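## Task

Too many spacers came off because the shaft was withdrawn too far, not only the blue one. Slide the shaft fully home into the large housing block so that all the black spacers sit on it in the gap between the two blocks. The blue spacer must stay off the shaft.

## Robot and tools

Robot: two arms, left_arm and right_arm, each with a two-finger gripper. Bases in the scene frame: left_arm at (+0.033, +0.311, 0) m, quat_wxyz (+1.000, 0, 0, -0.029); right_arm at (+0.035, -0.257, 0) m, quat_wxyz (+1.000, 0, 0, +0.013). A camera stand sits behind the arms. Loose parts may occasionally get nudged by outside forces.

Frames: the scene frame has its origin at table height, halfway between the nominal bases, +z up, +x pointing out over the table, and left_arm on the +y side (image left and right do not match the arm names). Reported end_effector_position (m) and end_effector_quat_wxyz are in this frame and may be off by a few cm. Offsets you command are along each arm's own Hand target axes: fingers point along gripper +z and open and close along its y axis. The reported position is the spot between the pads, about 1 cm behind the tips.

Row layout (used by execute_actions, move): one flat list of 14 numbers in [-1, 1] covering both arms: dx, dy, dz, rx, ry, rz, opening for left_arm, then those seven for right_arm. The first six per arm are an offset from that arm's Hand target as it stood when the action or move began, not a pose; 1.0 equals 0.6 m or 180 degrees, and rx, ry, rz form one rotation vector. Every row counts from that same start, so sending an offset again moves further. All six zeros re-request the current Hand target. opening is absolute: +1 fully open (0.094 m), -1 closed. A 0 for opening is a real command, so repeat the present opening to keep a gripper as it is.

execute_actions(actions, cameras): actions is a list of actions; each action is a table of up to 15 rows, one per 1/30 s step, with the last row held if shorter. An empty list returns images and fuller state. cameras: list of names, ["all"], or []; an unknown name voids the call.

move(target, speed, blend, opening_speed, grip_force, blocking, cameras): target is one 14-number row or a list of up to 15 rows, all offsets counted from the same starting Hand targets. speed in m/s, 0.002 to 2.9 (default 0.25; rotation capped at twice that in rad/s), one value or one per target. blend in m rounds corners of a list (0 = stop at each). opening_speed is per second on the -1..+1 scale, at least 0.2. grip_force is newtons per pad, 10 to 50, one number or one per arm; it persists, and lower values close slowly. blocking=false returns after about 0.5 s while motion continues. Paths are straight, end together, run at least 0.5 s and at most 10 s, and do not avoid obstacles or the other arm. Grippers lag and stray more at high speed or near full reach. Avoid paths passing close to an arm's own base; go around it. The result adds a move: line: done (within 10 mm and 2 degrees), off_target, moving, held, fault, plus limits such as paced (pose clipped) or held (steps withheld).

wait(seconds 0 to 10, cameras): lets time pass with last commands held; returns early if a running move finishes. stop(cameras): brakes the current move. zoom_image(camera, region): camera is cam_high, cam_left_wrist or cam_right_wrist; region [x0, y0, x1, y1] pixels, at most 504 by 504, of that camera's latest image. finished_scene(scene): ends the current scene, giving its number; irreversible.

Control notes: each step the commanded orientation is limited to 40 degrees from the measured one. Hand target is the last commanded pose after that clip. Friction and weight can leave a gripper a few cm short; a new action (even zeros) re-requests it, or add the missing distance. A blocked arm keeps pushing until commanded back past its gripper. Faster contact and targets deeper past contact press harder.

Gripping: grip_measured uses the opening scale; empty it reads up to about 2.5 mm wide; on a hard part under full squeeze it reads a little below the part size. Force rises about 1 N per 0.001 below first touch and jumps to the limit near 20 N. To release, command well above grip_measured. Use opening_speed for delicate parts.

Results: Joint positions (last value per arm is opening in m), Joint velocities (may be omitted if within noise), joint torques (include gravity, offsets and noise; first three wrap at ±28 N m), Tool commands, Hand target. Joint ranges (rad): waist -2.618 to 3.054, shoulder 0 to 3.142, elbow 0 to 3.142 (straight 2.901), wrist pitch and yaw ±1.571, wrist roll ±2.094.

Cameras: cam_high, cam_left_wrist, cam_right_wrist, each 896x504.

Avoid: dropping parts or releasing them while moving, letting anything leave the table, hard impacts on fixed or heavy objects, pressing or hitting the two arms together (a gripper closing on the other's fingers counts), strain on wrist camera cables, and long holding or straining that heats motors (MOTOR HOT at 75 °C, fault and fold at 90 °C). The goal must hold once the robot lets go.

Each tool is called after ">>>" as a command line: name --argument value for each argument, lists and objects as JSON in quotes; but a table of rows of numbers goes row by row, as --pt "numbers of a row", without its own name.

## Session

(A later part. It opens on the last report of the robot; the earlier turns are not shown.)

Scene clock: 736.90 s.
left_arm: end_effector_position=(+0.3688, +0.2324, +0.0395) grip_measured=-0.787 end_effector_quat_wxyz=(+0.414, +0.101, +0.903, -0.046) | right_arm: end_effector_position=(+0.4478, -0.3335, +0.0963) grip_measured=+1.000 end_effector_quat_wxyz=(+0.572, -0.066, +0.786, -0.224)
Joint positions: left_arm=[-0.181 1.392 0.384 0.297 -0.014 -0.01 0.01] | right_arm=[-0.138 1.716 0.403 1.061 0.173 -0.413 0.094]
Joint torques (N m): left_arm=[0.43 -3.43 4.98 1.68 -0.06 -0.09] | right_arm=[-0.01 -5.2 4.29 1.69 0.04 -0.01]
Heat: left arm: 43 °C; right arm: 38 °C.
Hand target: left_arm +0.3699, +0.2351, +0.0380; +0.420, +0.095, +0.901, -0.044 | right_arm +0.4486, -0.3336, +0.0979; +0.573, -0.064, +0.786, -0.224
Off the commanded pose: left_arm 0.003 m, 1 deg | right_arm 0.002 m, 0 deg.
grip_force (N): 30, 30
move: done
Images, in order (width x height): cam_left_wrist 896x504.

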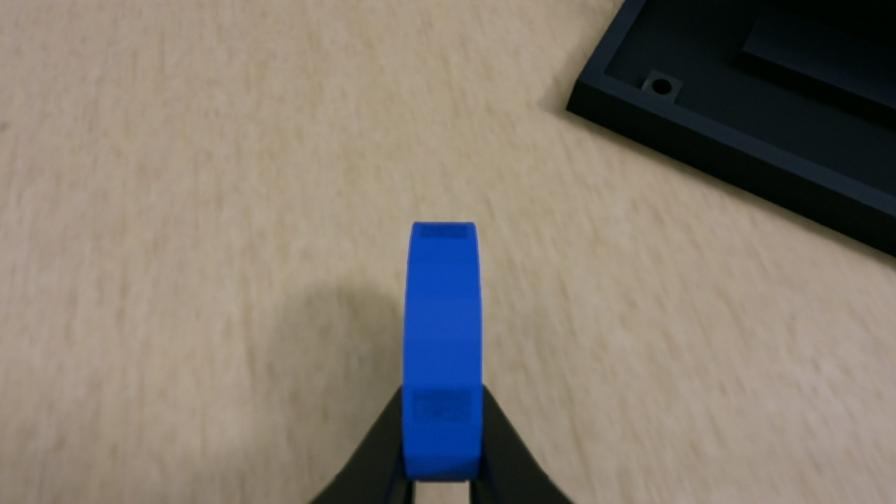

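>>> move --target '[0.0089,0,0.0075,0,0,0,-0.9,0,0,0,0,0,0,1]' --cameras '["cam_left_wrist"]' --speed 0.05

Scene clock: 746.17 s.
left_arm: end_effector_position=(+0.3689, +0.2324, +0.0314) grip_measured=-0.787 end_effector_quat_wxyz=(+0.413, +0.101, +0.904, -0.045) | right_arm: end_effector_position=(+0.4478, -0.3335, +0.0963) grip_measured=+1.000 end_effector_quat_wxyz=(+0.572, -0.066, +0.786, -0.224)
Joint positions: left_arm=[-0.181 1.43 0.371 0.345 -0.014 -0.01 0.01] | right_arm=[-0.138 1.716 0.403 1.061 0.173 -0.413 0.094]
Joint torques (N m): left_arm=[0.42 -3.9 4.7 1.72 -0.05 -0.08] | right_arm=[-0.03 -5.19 4.31 1.68 0.03 -0.02]
Heat: left arm: 44 °C; right arm: 38 °C.
Hand target: left_arm +0.3699, +0.2351, +0.0310; +0.420, +0.095, +0.901, -0.044 | right_arm +0.4486, -0.3336, +0.0979; +0.573, -0.064, +0.786, -0.224
Off the commanded pose: left_arm 0.003 m, 1 deg | right_arm 0.002 m, 0 deg.
grip_force (N): 30, 30
move: done
Images, in order (width x height): cam_left_wrist 896x504.

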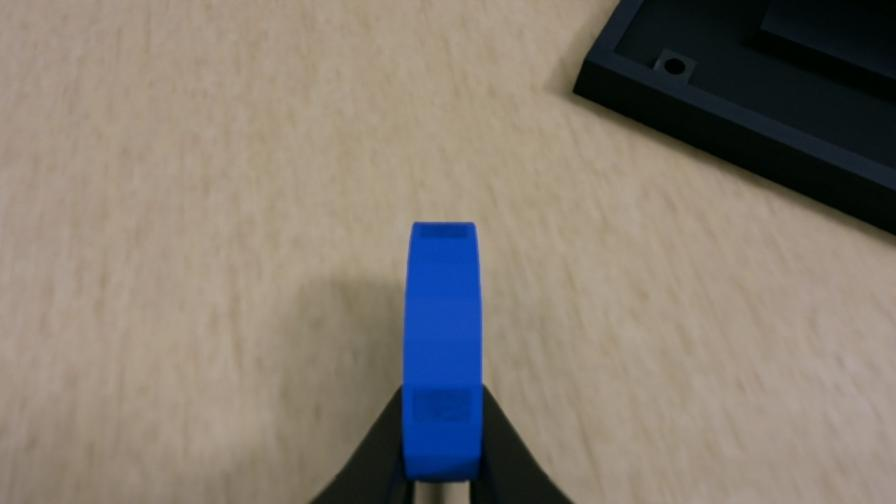

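>>> move --target '[0.0038,0,0.0032,0,0,0,-0.9,0,0,0,0,0,0,1]' --cameras '["cam_left_wrist"]' --speed 0.05

Scene clock: 753.73 s.
left_arm: end_effector_position=(+0.3709, +0.2319, +0.0306) grip_measured=-0.787 end_effector_quat_wxyz=(+0.415, +0.101, +0.903, -0.046) | right_arm: end_effector_position=(+0.4478, -0.3335, +0.0963) grip_measured=+1.000 end_effector_quat_wxyz=(+0.572, -0.066, +0.786, -0.224)
Joint positions: left_arm=[-0.181 1.445 0.371 0.365 -0.014 -0.01 0.01] | right_arm=[-0.138 1.716 0.403 1.061 0.173 -0.413 0.094]
Joint torques (N m): left_arm=[0.43 -3.95 4.21 1.7 -0.05 -0.08] | right_arm=[-0.02 -5.2 4.3 1.67 0.03 -0.01]
Heat: left arm: 44 °C; right arm: 38 °C.
Hand target: left_arm +0.3699, +0.2351, +0.0280; +0.420, +0.095, +0.901, -0.044 | right_arm +0.4486, -0.3336, +0.0979; +0.573, -0.064, +0.786, -0.224
Off the commanded pose: left_arm 0.004 m, 1 deg | right_arm 0.002 m, 0 deg.
grip_force (N): 30, 30
move: done
Images, in order (width x height): cam_left_wrist 896x504.

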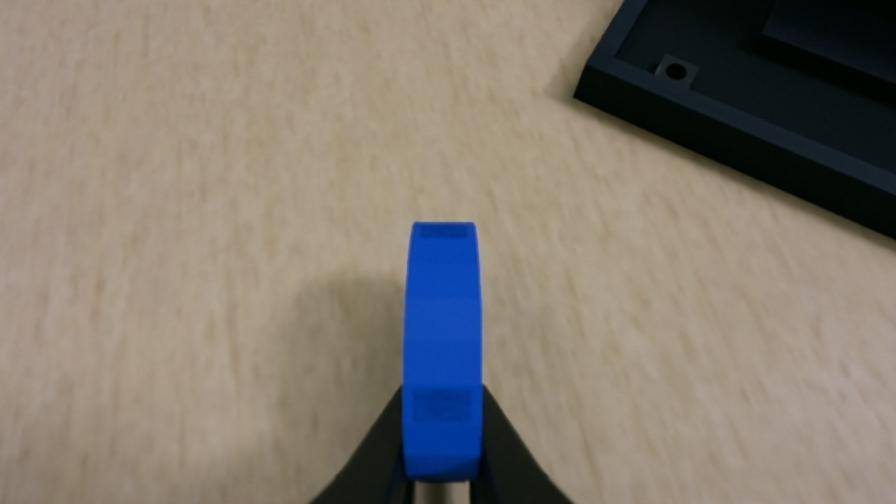

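>>> move --target '[-0.0026,0,-0.0021,0,0,0,-0.55,0,0,0,0,0,0,1]' --cameras '["cam_left_wrist"]' --opening_speed 0.3 --speed 0.05

Scene clock: 762.57 s.
left_arm: end_effector_position=(+0.3710, +0.2319, +0.0306) grip_measured=-0.552 end_effector_quat_wxyz=(+0.415, +0.101, +0.903, -0.046) | right_arm: end_effector_position=(+0.4478, -0.3335, +0.0963) grip_measured=+1.000 end_effector_quat_wxyz=(+0.572, -0.066, +0.786, -0.224)
Joint positions: left_arm=[-0.181 1.445 0.371 0.365 -0.014 -0.01 0.021] | right_arm=[-0.138 1.716 0.403 1.061 0.173 -0.413 0.094]
Joint torques (N m): left_arm=[0.42 -4.72 4.49 1.6 -0.06 -0.08] | right_arm=[-0.02 -5.2 4.3 1.68 0.03 -0.02]
Heat: left arm: 44 °C; right arm: 38 °C.
Hand target: left_arm +0.3699, +0.2351, +0.0300; +0.420, +0.095, +0.901, -0.044 | right_arm +0.4486, -0.3336, +0.0979; +0.573, -0.064, +0.786, -0.224
Off the commanded pose: left_arm 0.003 m, 1 deg | right_arm 0.002 m, 0 deg.
grip_force (N): 30, 30
move: done
Images, in order (width x height): cam_left_wrist 896x504.

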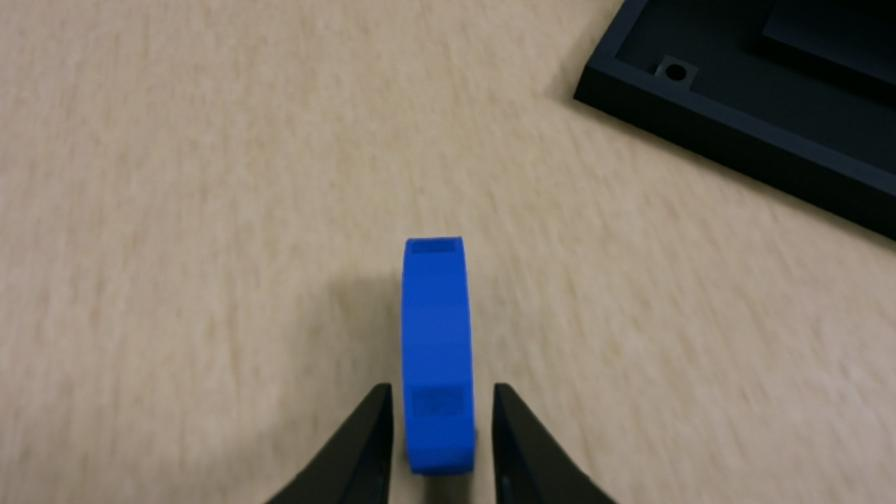

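>>> move --pt "0 0 -0.1 0 0 0 -0.5 0 0 0 0 0 0 1" --pt "-0.1022 -0.2878 0.0333 0.2476 -0.0154 0.1969 -0.277 0 0 0 0 0 0 1" --cameras '["all"]' --blend 0.015 --speed 0.15 --grip_force 50

Scene clock: 894.83 s.
left_arm: end_effector_position=(+0.3819, +0.0624, +0.0564) grip_measured=-0.279 end_effector_quat_wxyz=(+0.359, +0.498, +0.750, -0.247) | right_arm: end_effector_position=(+0.4478, -0.3335, +0.0963) grip_measured=+1.000 end_effector_quat_wxyz=(+0.572, -0.066, +0.786, -0.224)
Joint positions: left_arm=[-0.322 1.775 0.869 0.053 0.603 0.56 0.034] | right_arm=[-0.138 1.716 0.403 1.061 0.173 -0.413 0.094]
Joint torques (N m): left_arm=[-0.42 -7.24 8.96 1.16 0.43 0.11] | right_arm=[-0.01 -5.23 4.3 1.68 0.04 -0.01]
Heat: left arm: 45 °C; right arm: 38 °C.
Hand target: left_arm +0.3876, +0.0548, +0.0639; +0.368, +0.507, +0.738, -0.252 | right_arm +0.4486, -0.3336, +0.0979; +0.573, -0.064, +0.786, -0.224
Off the commanded pose: left_arm 0.012 m, 2 deg | right_arm 0.002 m, 0 deg.
move: off_target (left_arm); target 2's new opening was sent with left_arm's hand 0.012 m and 2 deg from that target

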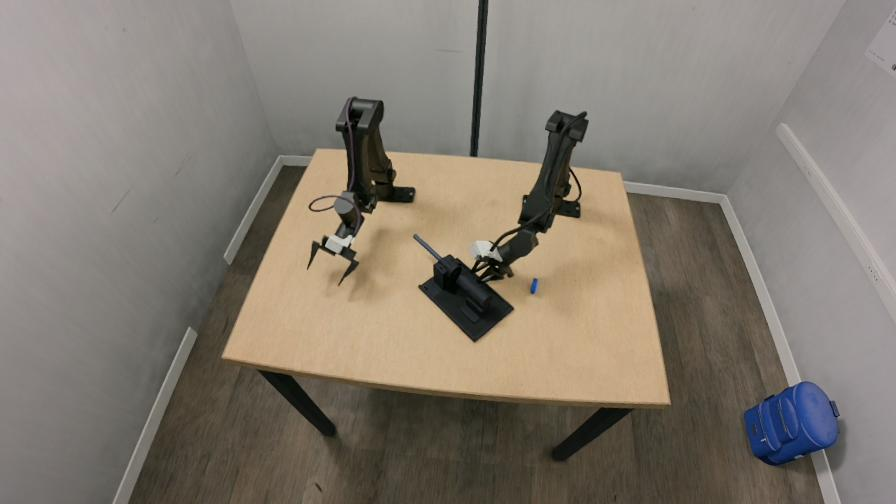

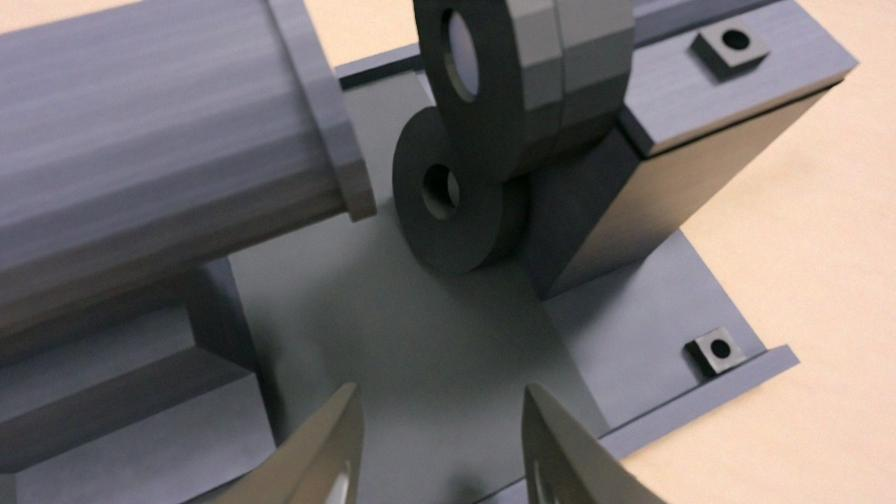

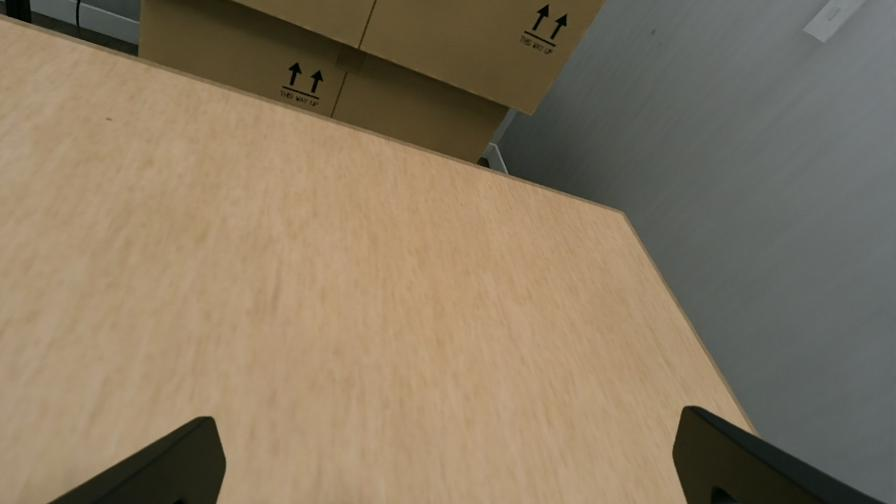

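>>> zoom_image --camera "cam_left_wrist" --region '[370, 70, 650, 310]'

>>> zoom_image --camera "cam_high" --region '[400, 220, 560, 350]'

Scaled by 1.800 from the camera's 896x504 image, which has a finer 1280x720 frame.

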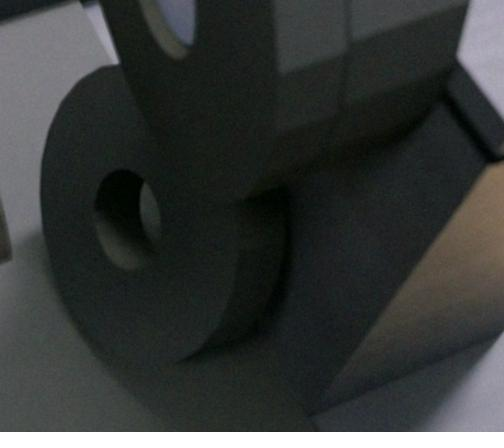

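Scaled by 3.150 from the camera's 896x504 image, which has a finer 1280x720 frame.

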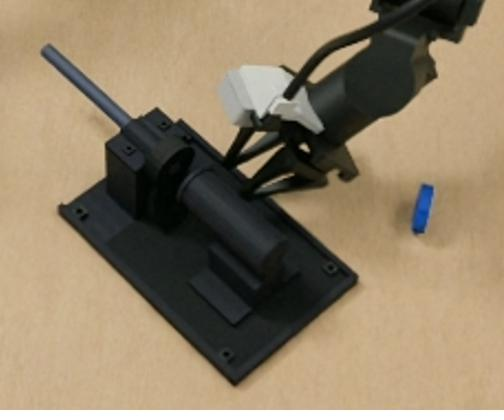

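>>> move --target '[-0.0208,0.003,0.0718,0.0133,0,0.01,-0.404,0,0,0,0,0,0,1]' --cameras '["cam_left_wrist"]' --speed 0.08

>>> zoom_image --camera "cam_left_wrist" --region '[330, 150, 680, 504]'

Scene clock: 965.10 s.
left_arm: end_effector_position=(+0.3937, +0.0247, +0.0389) grip_measured=-0.402 end_effector_quat_wxyz=(+0.343, +0.523, +0.736, -0.260) | right_arm: end_effector_position=(+0.4478, -0.3335, +0.0963) grip_measured=+1.000 end_effector_quat_wxyz=(+0.572, -0.066, +0.786, -0.224)
Joint positions: left_arm=[-0.391 1.929 1.002 0.057 0.603 0.56 0.028] | right_arm=[-0.138 1.716 0.403 1.061 0.173 -0.413 0.094]
Joint torques (N m): left_arm=[-0.32 -8.59 8.99 1.36 0.33 -0.04] | right_arm=[-0.02 -5.19 4.3 1.68 0.03 -0.01]
Heat: left arm: 40 °C; right arm: 38 °C.
Hand target: left_arm +0.4043, +0.0163, +0.0479; +0.361, +0.526, +0.724, -0.262 | right_arm +0.4486, -0.3336, +0.0979; +0.573, -0.064, +0.786, -0.224
Off the commanded pose: left_arm 0.016 m, 2 deg | right_arm 0.002 m, 0 deg.
move: off_target (left_arm)
Images, in order (width x height): cam_left_wrist 896x504.

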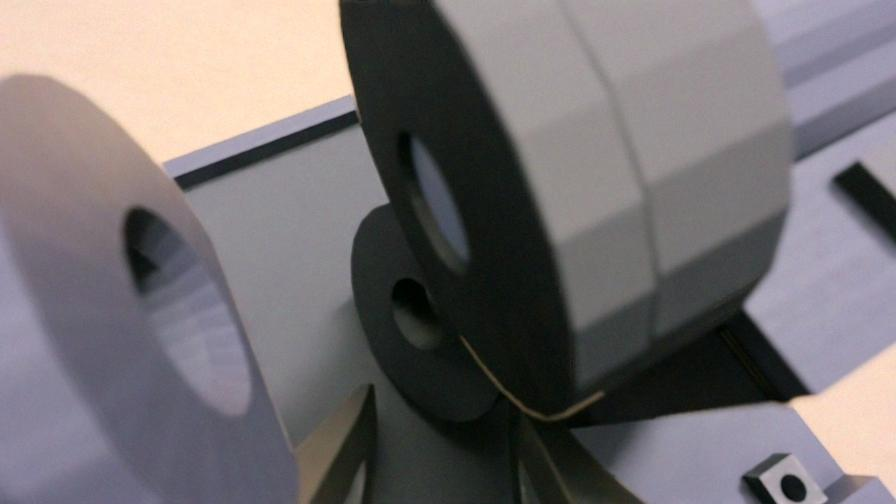

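Scaled by 1.424 from the camera's 896x504 image, which has a finer 1280x720 frame.

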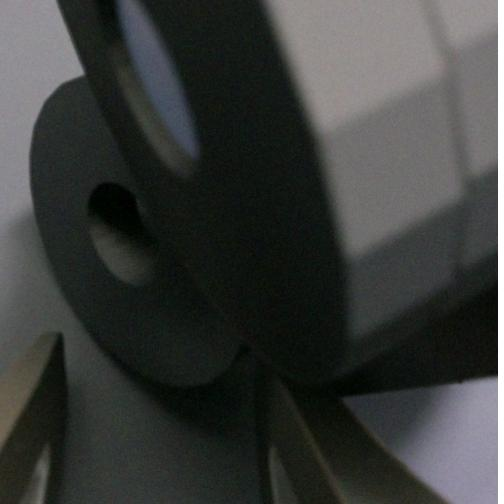

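>>> move --target '[-0.0008,0.0027,0.0233,0,0,0,-0.404,0,0,0,0,0,0,1]' --cameras '["cam_left_wrist"]' --speed 0.05

>>> zoom_image --camera "cam_left_wrist" --region '[300, 200, 650, 504]'

Scene clock: 1000.43 s.
left_arm: end_effector_position=(+0.3947, +0.0217, +0.0346) grip_measured=-0.403 end_effector_quat_wxyz=(+0.339, +0.520, +0.738, -0.264) | right_arm: end_effector_position=(+0.4478, -0.3335, +0.0963) grip_measured=+1.000 end_effector_quat_wxyz=(+0.572, -0.066, +0.786, -0.224)
Joint positions: left_arm=[-0.396 1.948 1.013 0.062 0.603 0.548 0.028] | right_arm=[-0.138 1.716 0.403 1.061 0.173 -0.413 0.094]
Joint torques (N m): left_arm=[-1.42 -6.64 10.09 1.56 0.22 -0.1] | right_arm=[-0.02 -5.22 4.29 1.68 0.04 -0.02]
Heat: left arm: 40 °C; right arm: 38 °C.
Hand target: left_arm +0.4095, +0.0060, +0.0400; +0.361, +0.526, +0.724, -0.262 | right_arm +0.4486, -0.3336, +0.0979; +0.573, -0.064, +0.786, -0.224
Off the commanded pose: left_arm 0.022 m, 3 deg | right_arm 0.002 m, 0 deg.
move: off_target (left_arm)
Images, in order (width x height): cam_left_wrist 896x504.

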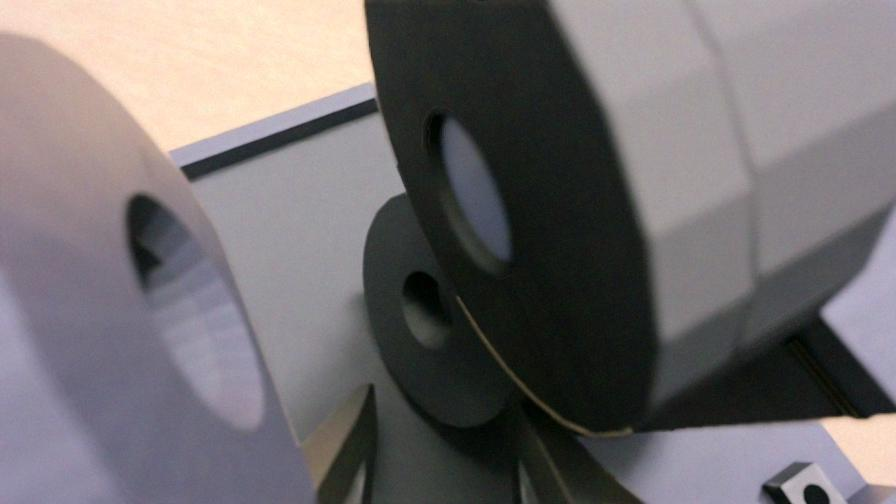

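Scaled by 1.440 from the camera's 896x504 image, which has a finer 1280x720 frame.

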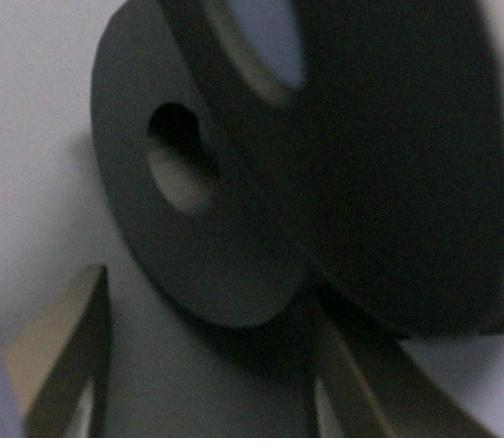

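>>> execute_actions --actions '[]'

>>> zoom_image --camera "cam_high" --region '[420, 220, 560, 320]'

Scene clock: 1033.10 s.
left_arm: end_effector_position=(+0.3947, +0.0217, +0.0346) grip_measured=-0.403 end_effector_quat_wxyz=(+0.339, +0.520, +0.738, -0.264) | right_arm: end_effector_position=(+0.4478, -0.3335, +0.0963) grip_measured=+1.000 end_effector_quat_wxyz=(+0.572, -0.066, +0.786, -0.224)
Joint positions: left_arm=[-0.396 1.948 1.013 0.062 0.603 0.548 0.028] | right_arm=[-0.138 1.716 0.403 1.061 0.173 -0.413 0.094]
Joint velocities: within noise
Joint torques (N m): left_arm=[-1.42 -6.64 10.1 1.56 0.22 -0.1] | right_arm=[-0.01 -5.2 4.29 1.69 0.04 -0.02]
Heat: left arm: 44 °C; right arm: 38 °C.
Hand target: left_arm +0.4095, +0.0060, +0.0400; +0.361, +0.526, +0.724, -0.262 | right_arm +0.4486, -0.3336, +0.0979; +0.573, -0.064, +0.786, -0.224
Tool commands: left_gripper/opening=-0.404 right_gripper/opening=+1.0
Off the commanded pose: left_arm 0.022 m, 3 deg | right_arm 0.002 m, 0 deg.

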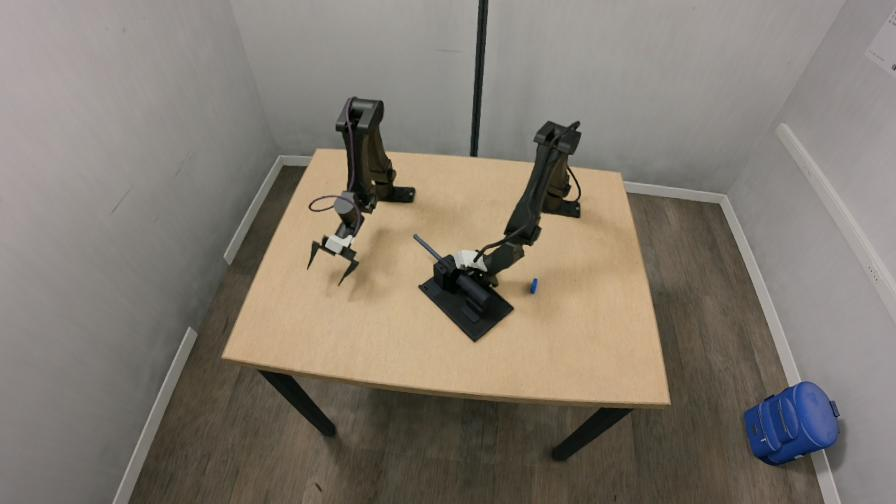

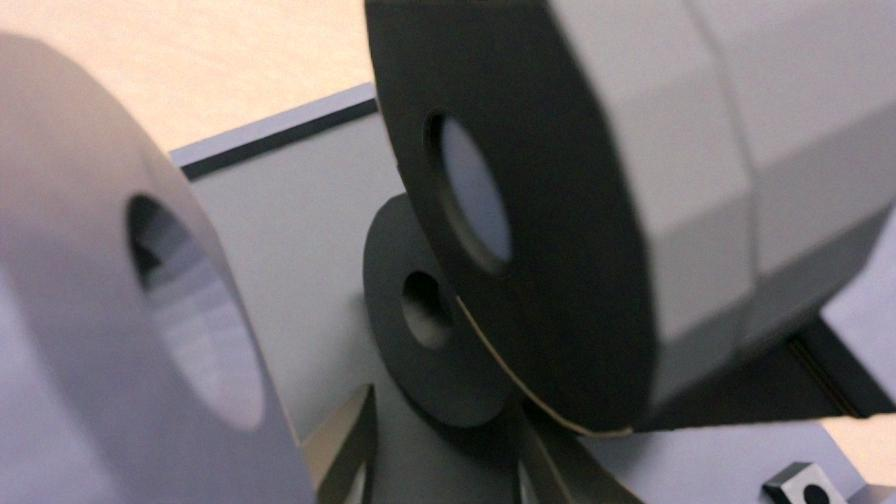

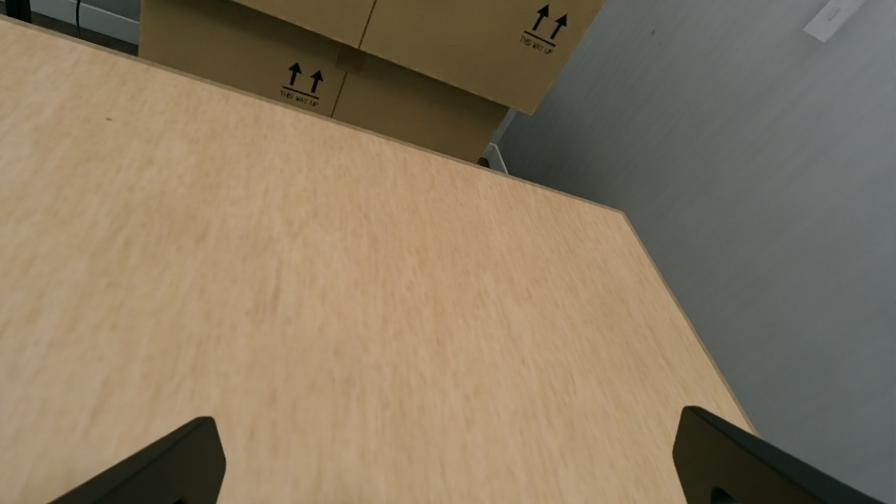

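Scaled by 3.600 from the camera's 896x504 image, which has a finer 1280x720 frame.

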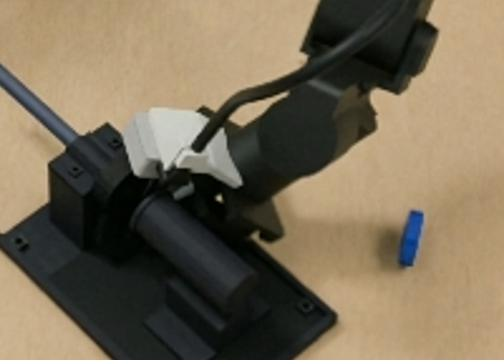

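>>> move --target '[-0.013,-0.0027,-0.04,0,0,0,-0.404,0,0,0,0,0,0,1]' --cameras '["cam_left_wrist"]' --speed 0.05

Scene clock: 1099.00 s.
left_arm: end_effector_position=(+0.3917, +0.0232, +0.0352) grip_measured=-0.403 end_effector_quat_wxyz=(+0.333, +0.520, +0.740, -0.265) | right_arm: end_effector_position=(+0.4478, -0.3335, +0.0963) grip_measured=+1.000 end_effector_quat_wxyz=(+0.572, -0.066, +0.786, -0.224)
Joint positions: left_arm=[-0.395 1.94 1.013 0.038 0.605 0.551 0.028] | right_arm=[-0.138 1.716 0.403 1.061 0.173 -0.413 0.094]
Joint torques (N m): left_arm=[0.53 -12.93 8.81 1.08 0.35 0.09] | right_arm=[-0.01 -5.2 4.3 1.68 0.04 -0.01]
Heat: left arm: 45 °C; right arm: 38 °C.
Hand target: left_arm +0.4034, +0.0191, +0.0606; +0.361, +0.526, +0.724, -0.262 | right_arm +0.4486, -0.3336, +0.0979; +0.573, -0.064, +0.786, -0.224
Off the commanded pose: left_arm 0.028 m, 4 deg | right_arm 0.002 m, 0 deg.
move: off_target (left_arm)
Images, in order (width x height): cam_left_wrist 896x504.

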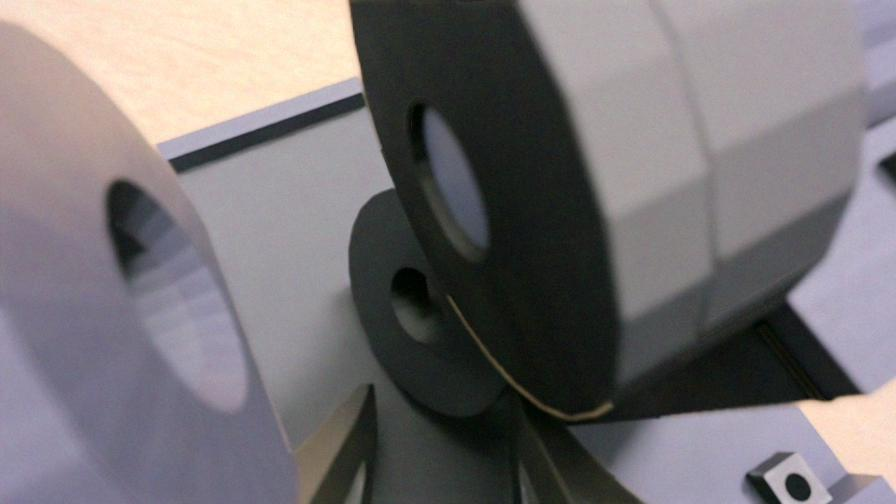

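>>> move --target '[0.0152,0,0.0175,0,0,0,-0.404,0,0,0,0,0,0,1]' --cameras '["cam_left_wrist"]' --speed 0.1

Scene clock: 1122.30 s.
left_arm: end_effector_position=(+0.3938, +0.0223, +0.0369) grip_measured=-0.403 end_effector_quat_wxyz=(+0.339, +0.521, +0.738, -0.263) | right_arm: end_effector_position=(+0.4478, -0.3335, +0.0963) grip_measured=+1.000 end_effector_quat_wxyz=(+0.572, -0.066, +0.786, -0.224)
Joint positions: left_arm=[-0.395 1.94 1.013 0.051 0.604 0.552 0.028] | right_arm=[-0.138 1.716 0.403 1.061 0.173 -0.413 0.094]
Joint torques (N m): left_arm=[0.08 -9.42 7.92 1.43 0.32 0.06] | right_arm=[0.01 -5.2 4.3 1.69 0.04 -0.02]
Heat: left arm: 41 °C; right arm: 38 °C.
Hand target: left_arm +0.4043, +0.0164, +0.0469; +0.361, +0.526, +0.724, -0.262 | right_arm +0.4486, -0.3336, +0.0979; +0.573, -0.064, +0.786, -0.224
Off the commanded pose: left_arm 0.016 m, 3 deg | right_arm 0.002 m, 0 deg.
move: off_target (left_arm)
Images, in order (width x height): cam_left_wrist 896x504.

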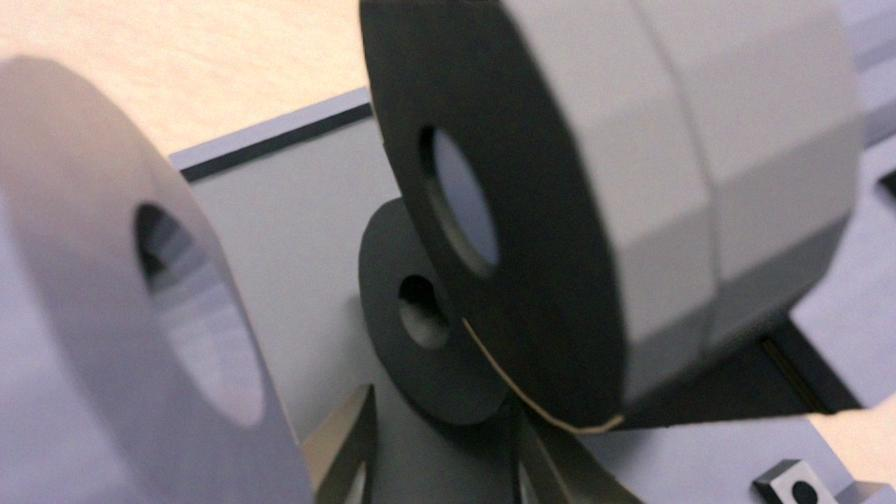

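>>> move --target '[0.0077,-0.002,-0.0268,0,0,0,-0.404,0,0,0,0,0,0,1]' --cameras '["cam_left_wrist","cam_high"]' --speed 0.08

>>> zoom_image --camera "cam_high" --region '[420, 220, 560, 320]'

Scene clock: 1130.73 s.
left_arm: end_effector_position=(+0.4009, +0.0308, +0.0412) grip_measured=-0.403 end_effector_quat_wxyz=(+0.348, +0.520, +0.736, -0.258) | right_arm: end_effector_position=(+0.4478, -0.3335, +0.0963) grip_measured=+1.000 end_effector_quat_wxyz=(+0.572, -0.066, +0.786, -0.224)
Joint positions: left_arm=[-0.368 1.931 1.013 0.051 0.612 0.573 0.028] | right_arm=[-0.138 1.716 0.403 1.061 0.173 -0.413 0.094]
Joint torques (N m): left_arm=[0.32 -12.9 4.97 1.22 0.46 0.11] | right_arm=[-0.02 -5.22 4.29 1.68 0.03 -0.02]
Heat: left arm: 42 °C; right arm: 38 °C.
Hand target: left_arm +0.3983, +0.0309, +0.0530; +0.361, +0.526, +0.724, -0.262 | right_arm +0.4486, -0.3336, +0.0979; +0.573, -0.064, +0.786, -0.224
Off the commanded pose: left_arm 0.012 m, 2 deg | right_arm 0.002 m, 0 deg.
move: off_target (left_arm)
Images, in order (width x height): cam_high 896x504, cam_left_wrist 896x504.

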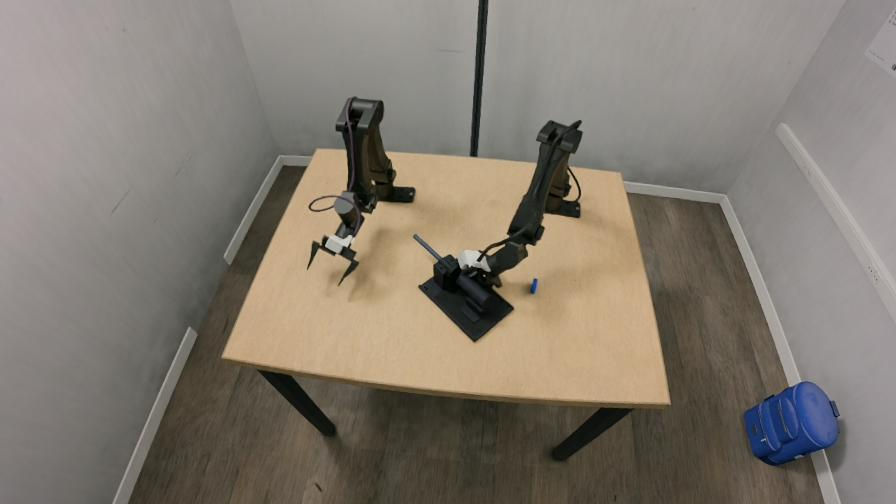

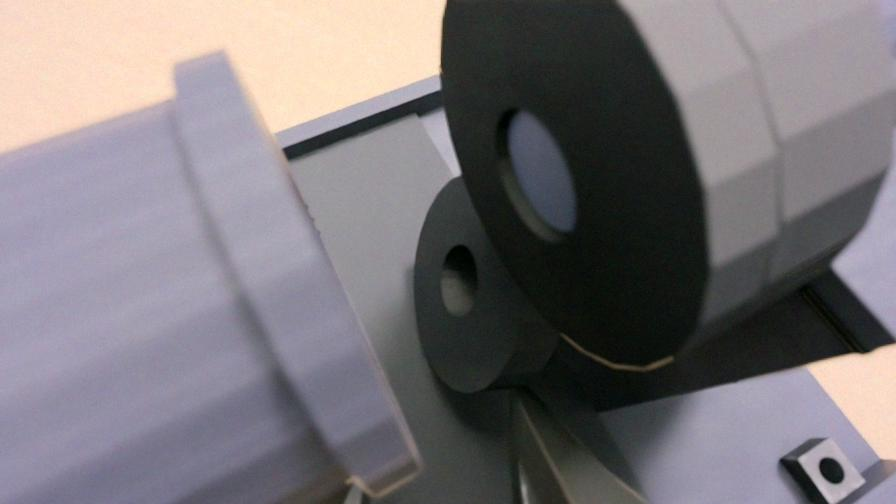

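Scaled by 3.600 from the camera's 896x504 image, which has a finer 1280x720 frame.

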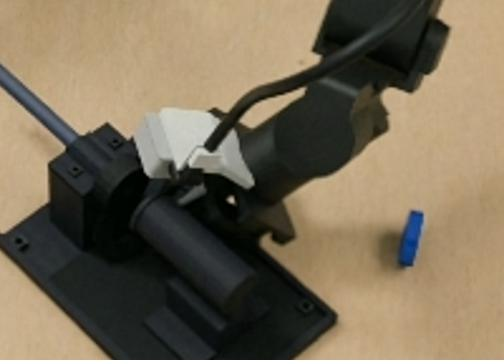

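>>> zoom_image --camera "cam_high" --region '[300, 190, 370, 290]'

>>> zoom_image --camera "cam_left_wrist" --region '[250, 350, 650, 504]'

Scaled by 5.040 from the camera's 896x504 image, which has a finer 1280x720 frame.

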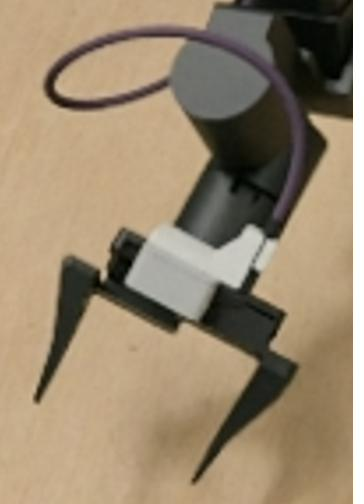

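Scaled by 1.260 from the camera's 896x504 image, which has a finer 1280x720 frame.

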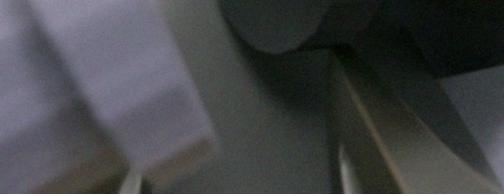

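>>> move --target '[0.0267,-0.0163,-0.0187,0,0,0,-0.7,0,0,0,0,0,0,1]' --cameras '["cam_left_wrist"]' --speed 0.06

Scene clock: 1200.90 s.
left_arm: end_effector_position=(+0.3830, +0.0462, +0.0342) grip_measured=-0.698 end_effector_quat_wxyz=(+0.341, +0.520, +0.739, -0.260) | right_arm: end_effector_position=(+0.4478, -0.3335, +0.0963) grip_measured=+1.000 end_effector_quat_wxyz=(+0.572, -0.066, +0.786, -0.224)
Joint positions: left_arm=[-0.348 1.883 0.922 0.066 0.626 0.594 0.014] | right_arm=[-0.138 1.716 0.403 1.061 0.173 -0.413 0.094]
Joint torques (N m): left_arm=[0.43 -12.1 4.68 1.35 0.45 0.12] | right_arm=[-0.02 -5.2 4.3 1.68 0.03 -0.02]
Heat: left arm: 40 °C; right arm: 38 °C.
Hand target: left_arm +0.3832, +0.0455, +0.0470; +0.361, +0.526, +0.724, -0.262 | right_arm +0.4486, -0.3336, +0.0979; +0.573, -0.064, +0.786, -0.224
Off the commanded pose: left_arm 0.013 m, 3 deg | right_arm 0.002 m, 0 deg.
move: off_target (left_arm)
Images, in order (width x height): cam_left_wrist 896x504.

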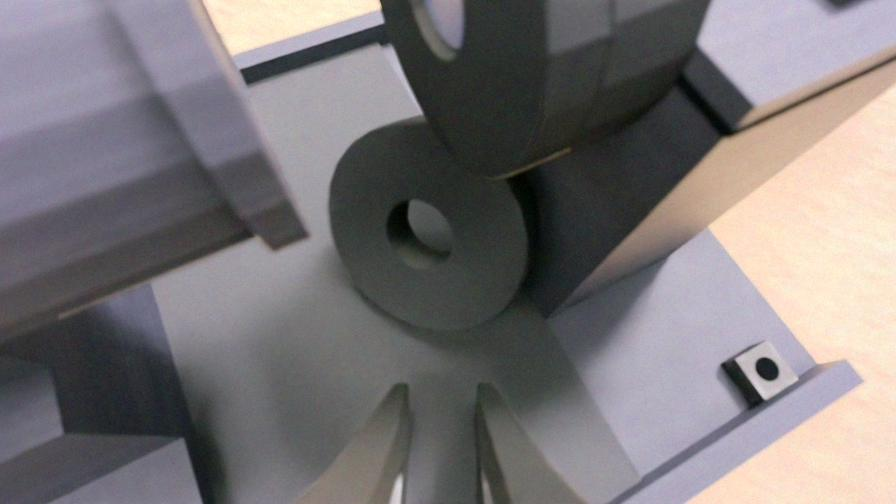

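>>> zoom_image --camera "cam_left_wrist" --region '[310, 90, 590, 350]'

Scaled by 1.800 from the camera's 896x504 image, which has a finer 1280x720 frame.

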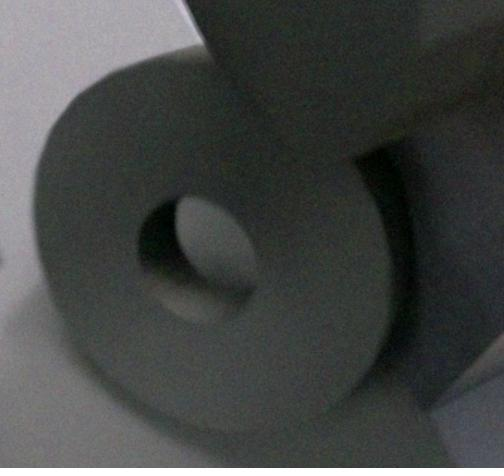

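>>> move --target '[-0.0108,0.0128,0.0223,-0.0266,-0.0556,-0.02,-0.191,0,0,0,0,0,0,1]' --cameras '["cam_left_wrist"]' --speed 0.08

>>> zoom_image --camera "cam_left_wrist" --region '[310, 150, 670, 450]'

Scene clock: 1326.37 s.
left_arm: end_effector_position=(+0.4007, +0.0369, +0.0497) grip_measured=-0.193 end_effector_quat_wxyz=(+0.438, +0.459, +0.720, -0.281) | right_arm: end_effector_position=(+0.4478, -0.3335, +0.0963) grip_measured=+1.000 end_effector_quat_wxyz=(+0.572, -0.066, +0.786, -0.224)
Joint positions: left_arm=[-0.348 1.913 0.789 0.52 0.636 0.387 0.038] | right_arm=[-0.138 1.716 0.403 1.061 0.173 -0.413 0.094]
Joint torques (N m): left_arm=[-0.65 -7.83 4.31 1.62 0.29 -0.05] | right_arm=[-0.02 -5.22 4.3 1.69 0.03 -0.01]
Heat: left arm: 42 °C; right arm: 38 °C.
Hand target: left_arm +0.3951, +0.0341, +0.0441; +0.436, +0.462, +0.717, -0.287 | right_arm +0.4486, -0.3336, +0.0979; +0.573, -0.064, +0.786, -0.224
Off the commanded pose: left_arm 0.008 m, 1 deg | right_arm 0.002 m, 0 deg.
move: done
Images, in order (width x height): cam_left_wrist 896x504.

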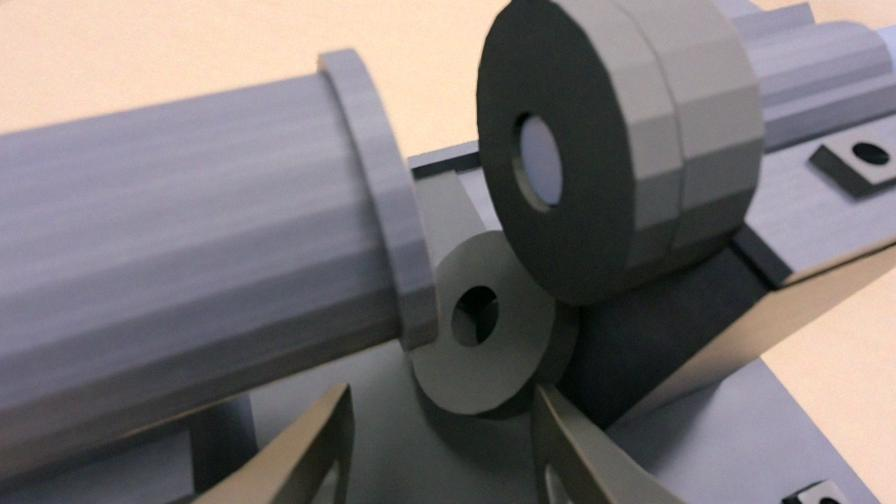

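Scaled by 1.400 from the camera's 896x504 image, which has a finer 1280x720 frame.

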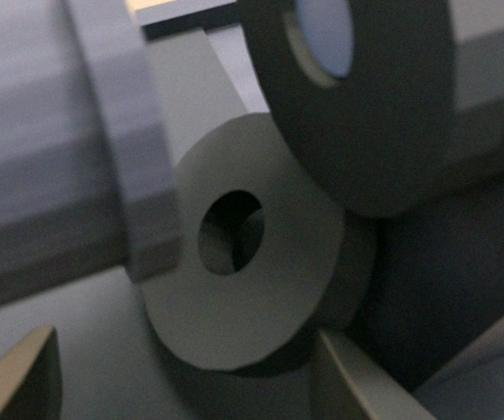

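>>> execute_actions --actions '[]' --cameras '["cam_high"]'

>>> zoom_image --camera "cam_high" --region '[400, 220, 560, 350]'

Scene clock: 1343.90 s.
left_arm: end_effector_position=(+0.4008, +0.0369, +0.0497) grip_measured=-0.193 end_effector_quat_wxyz=(+0.439, +0.459, +0.719, -0.281) | right_arm: end_effector_position=(+0.4478, -0.3335, +0.0963) grip_measured=+1.000 end_effector_quat_wxyz=(+0.572, -0.066, +0.786, -0.224)
Joint positions: left_arm=[-0.348 1.913 0.789 0.52 0.636 0.387 0.038] | right_arm=[-0.138 1.716 0.403 1.061 0.173 -0.413 0.094]
Joint velocities: within noise
Joint torques (N m): left_arm=[-0.66 -7.83 4.33 1.63 0.29 -0.04] | right_arm=[-0.03 -5.22 4.29 1.68 0.03 -0.02]
Heat: left arm: 43 °C; right arm: 38 °C.
Hand target: left_arm +0.3952, +0.0341, +0.0441; +0.436, +0.462, +0.717, -0.287 | right_arm +0.4486, -0.3336, +0.0979; +0.573, -0.064, +0.786, -0.224
Tool commands: left_gripper/opening=-0.191 right_gripper/opening=+1.0
Off the commanded pose: left_arm 0.009 m, 1 deg | right_arm 0.002 m, 0 deg.
Images, in order (width x height): cam_high 896x504.

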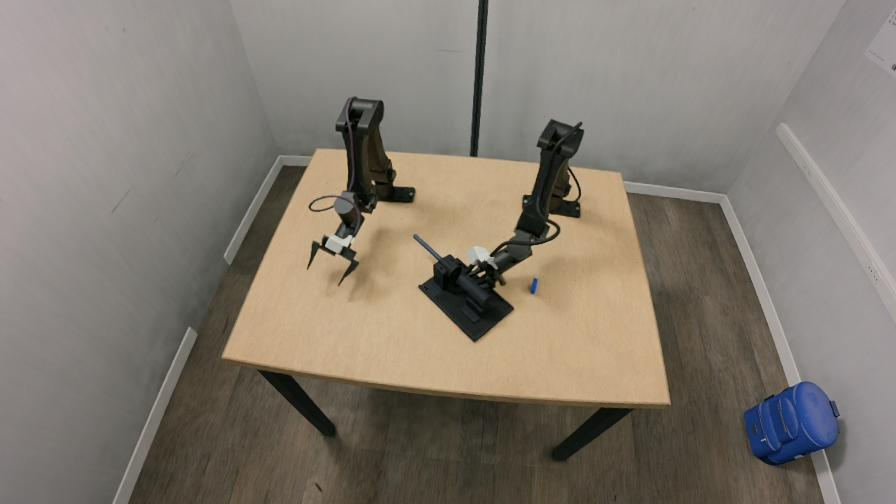

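Scaled by 3.150 from the camera's 896x504 image, which has a finer 1280x720 frame.

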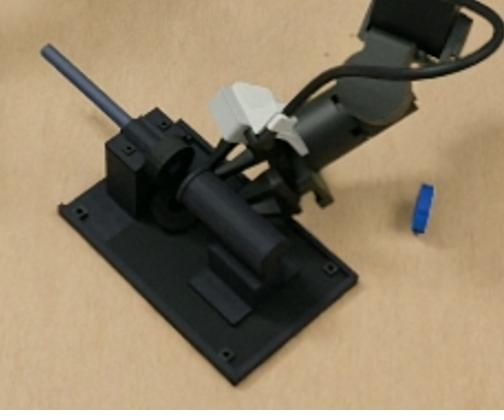

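>>> execute_actions --actions '[]' --cameras '["cam_left_wrist"]'

>>> zoom_image --camera "cam_left_wrist" --region '[400, 220, 620, 430]'

Scene clock: 1374.97 s.
left_arm: end_effector_position=(+0.4008, +0.0369, +0.0497) grip_measured=-0.193 end_effector_quat_wxyz=(+0.439, +0.459, +0.719, -0.281) | right_arm: end_effector_position=(+0.4478, -0.3335, +0.0963) grip_measured=+1.000 end_effector_quat_wxyz=(+0.572, -0.066, +0.786, -0.224)
Joint positions: left_arm=[-0.348 1.913 0.789 0.52 0.636 0.387 0.038] | right_arm=[-0.138 1.716 0.403 1.061 0.173 -0.413 0.094]
Joint velocities: within noise
Joint torques (N m): left_arm=[-0.68 -7.82 4.33 1.64 0.29 -0.05] | right_arm=[-0.01 -5.22 4.27 1.68 0.04 -0.02]
Heat: left arm: 44 °C; right arm: 38 °C.
Hand target: left_arm +0.3952, +0.0341, +0.0441; +0.436, +0.462, +0.717, -0.287 | right_arm +0.4486, -0.3336, +0.0979; +0.573, -0.064, +0.786, -0.224
Tool commands: left_gripper/opening=-0.191 right_gripper/opening=+1.0
Off the commanded pose: left_arm 0.009 m, 1 deg | right_arm 0.002 m, 0 deg.
Images, in order (width x height): cam_left_wrist 896x504.

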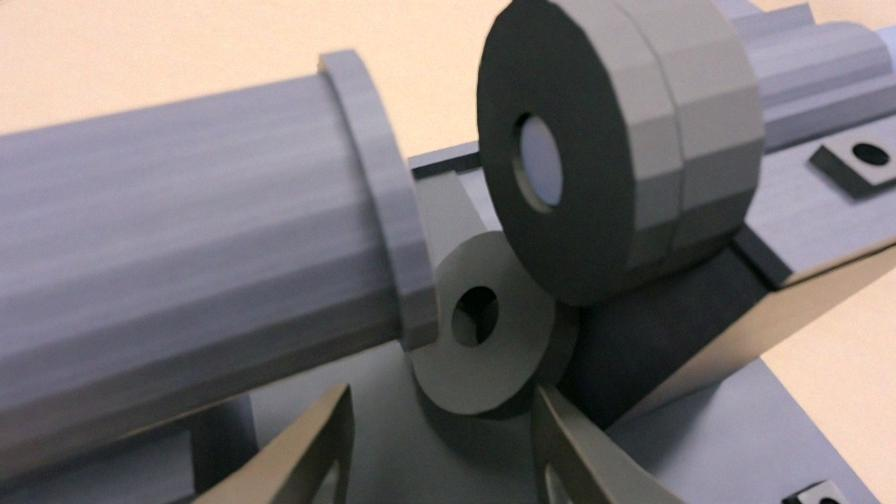

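Scaled by 2.291 from the camera's 896x504 image, which has a finer 1280x720 frame.

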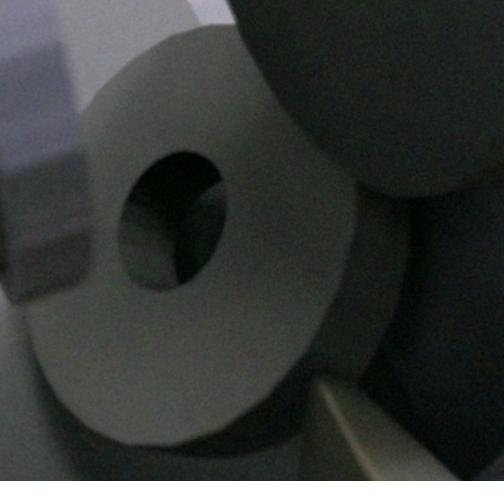

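>>> move --target '[-0.0157,0.0005,-0.0793,0,0,0,-0.191,0,0,0,0,0,0,1]' --cameras '["cam_left_wrist"]' --speed 0.12

>>> zoom_image --camera "cam_left_wrist" --region '[380, 150, 660, 390]'

Scene clock: 1564.60 s.
left_arm: end_effector_position=(+0.3856, +0.0680, +0.0703) grip_measured=-0.193 end_effector_quat_wxyz=(+0.433, +0.456, +0.723, -0.285) | right_arm: end_effector_position=(+0.4478, -0.3335, +0.0963) grip_measured=+1.000 end_effector_quat_wxyz=(+0.572, -0.066, +0.786, -0.224)
Joint positions: left_arm=[-0.272 1.765 0.723 0.391 0.701 0.437 0.038] | right_arm=[-0.138 1.716 0.403 1.061 0.173 -0.413 0.094]
Joint torques (N m): left_arm=[0.23 -9.94 4.49 1.35 0.37 0.12] | right_arm=[-0.02 -5.19 4.3 1.68 0.03 -0.02]
Heat: left arm: 47 °C; right arm: 38 °C.
Hand target: left_arm +0.3802, +0.0690, +0.0742; +0.436, +0.462, +0.717, -0.287 | right_arm +0.4486, -0.3336, +0.0979; +0.573, -0.064, +0.786, -0.224
Off the commanded pose: left_arm 0.007 m, 1 deg | right_arm 0.002 m, 0 deg.
move: done
Images, in order (width x height): cam_left_wrist 896x504.

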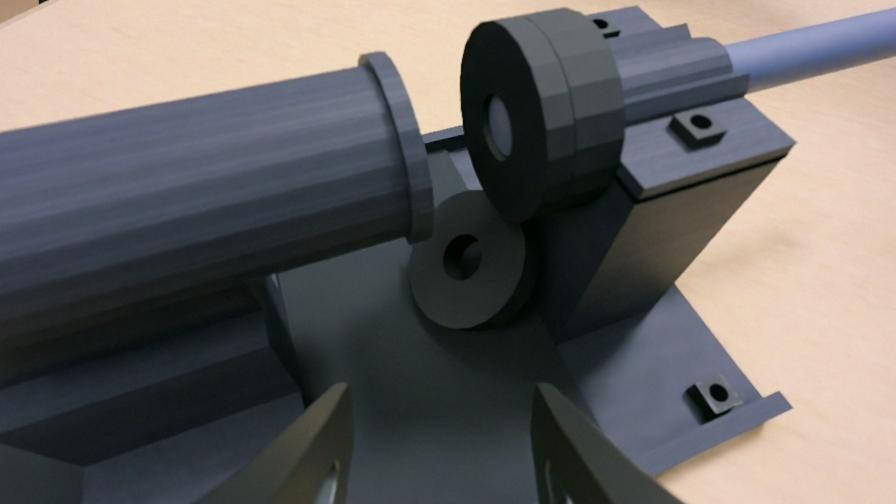

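Scaled by 1.800 from the camera's 896x504 image, which has a finer 1280x720 frame.

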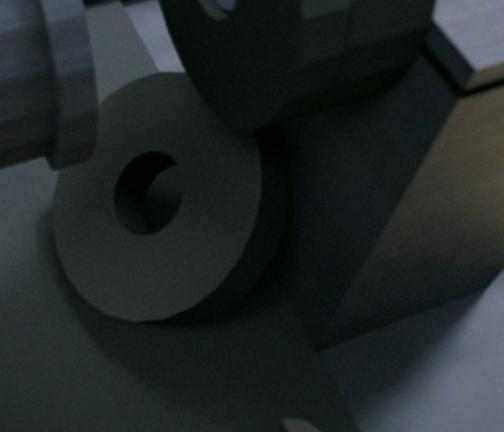

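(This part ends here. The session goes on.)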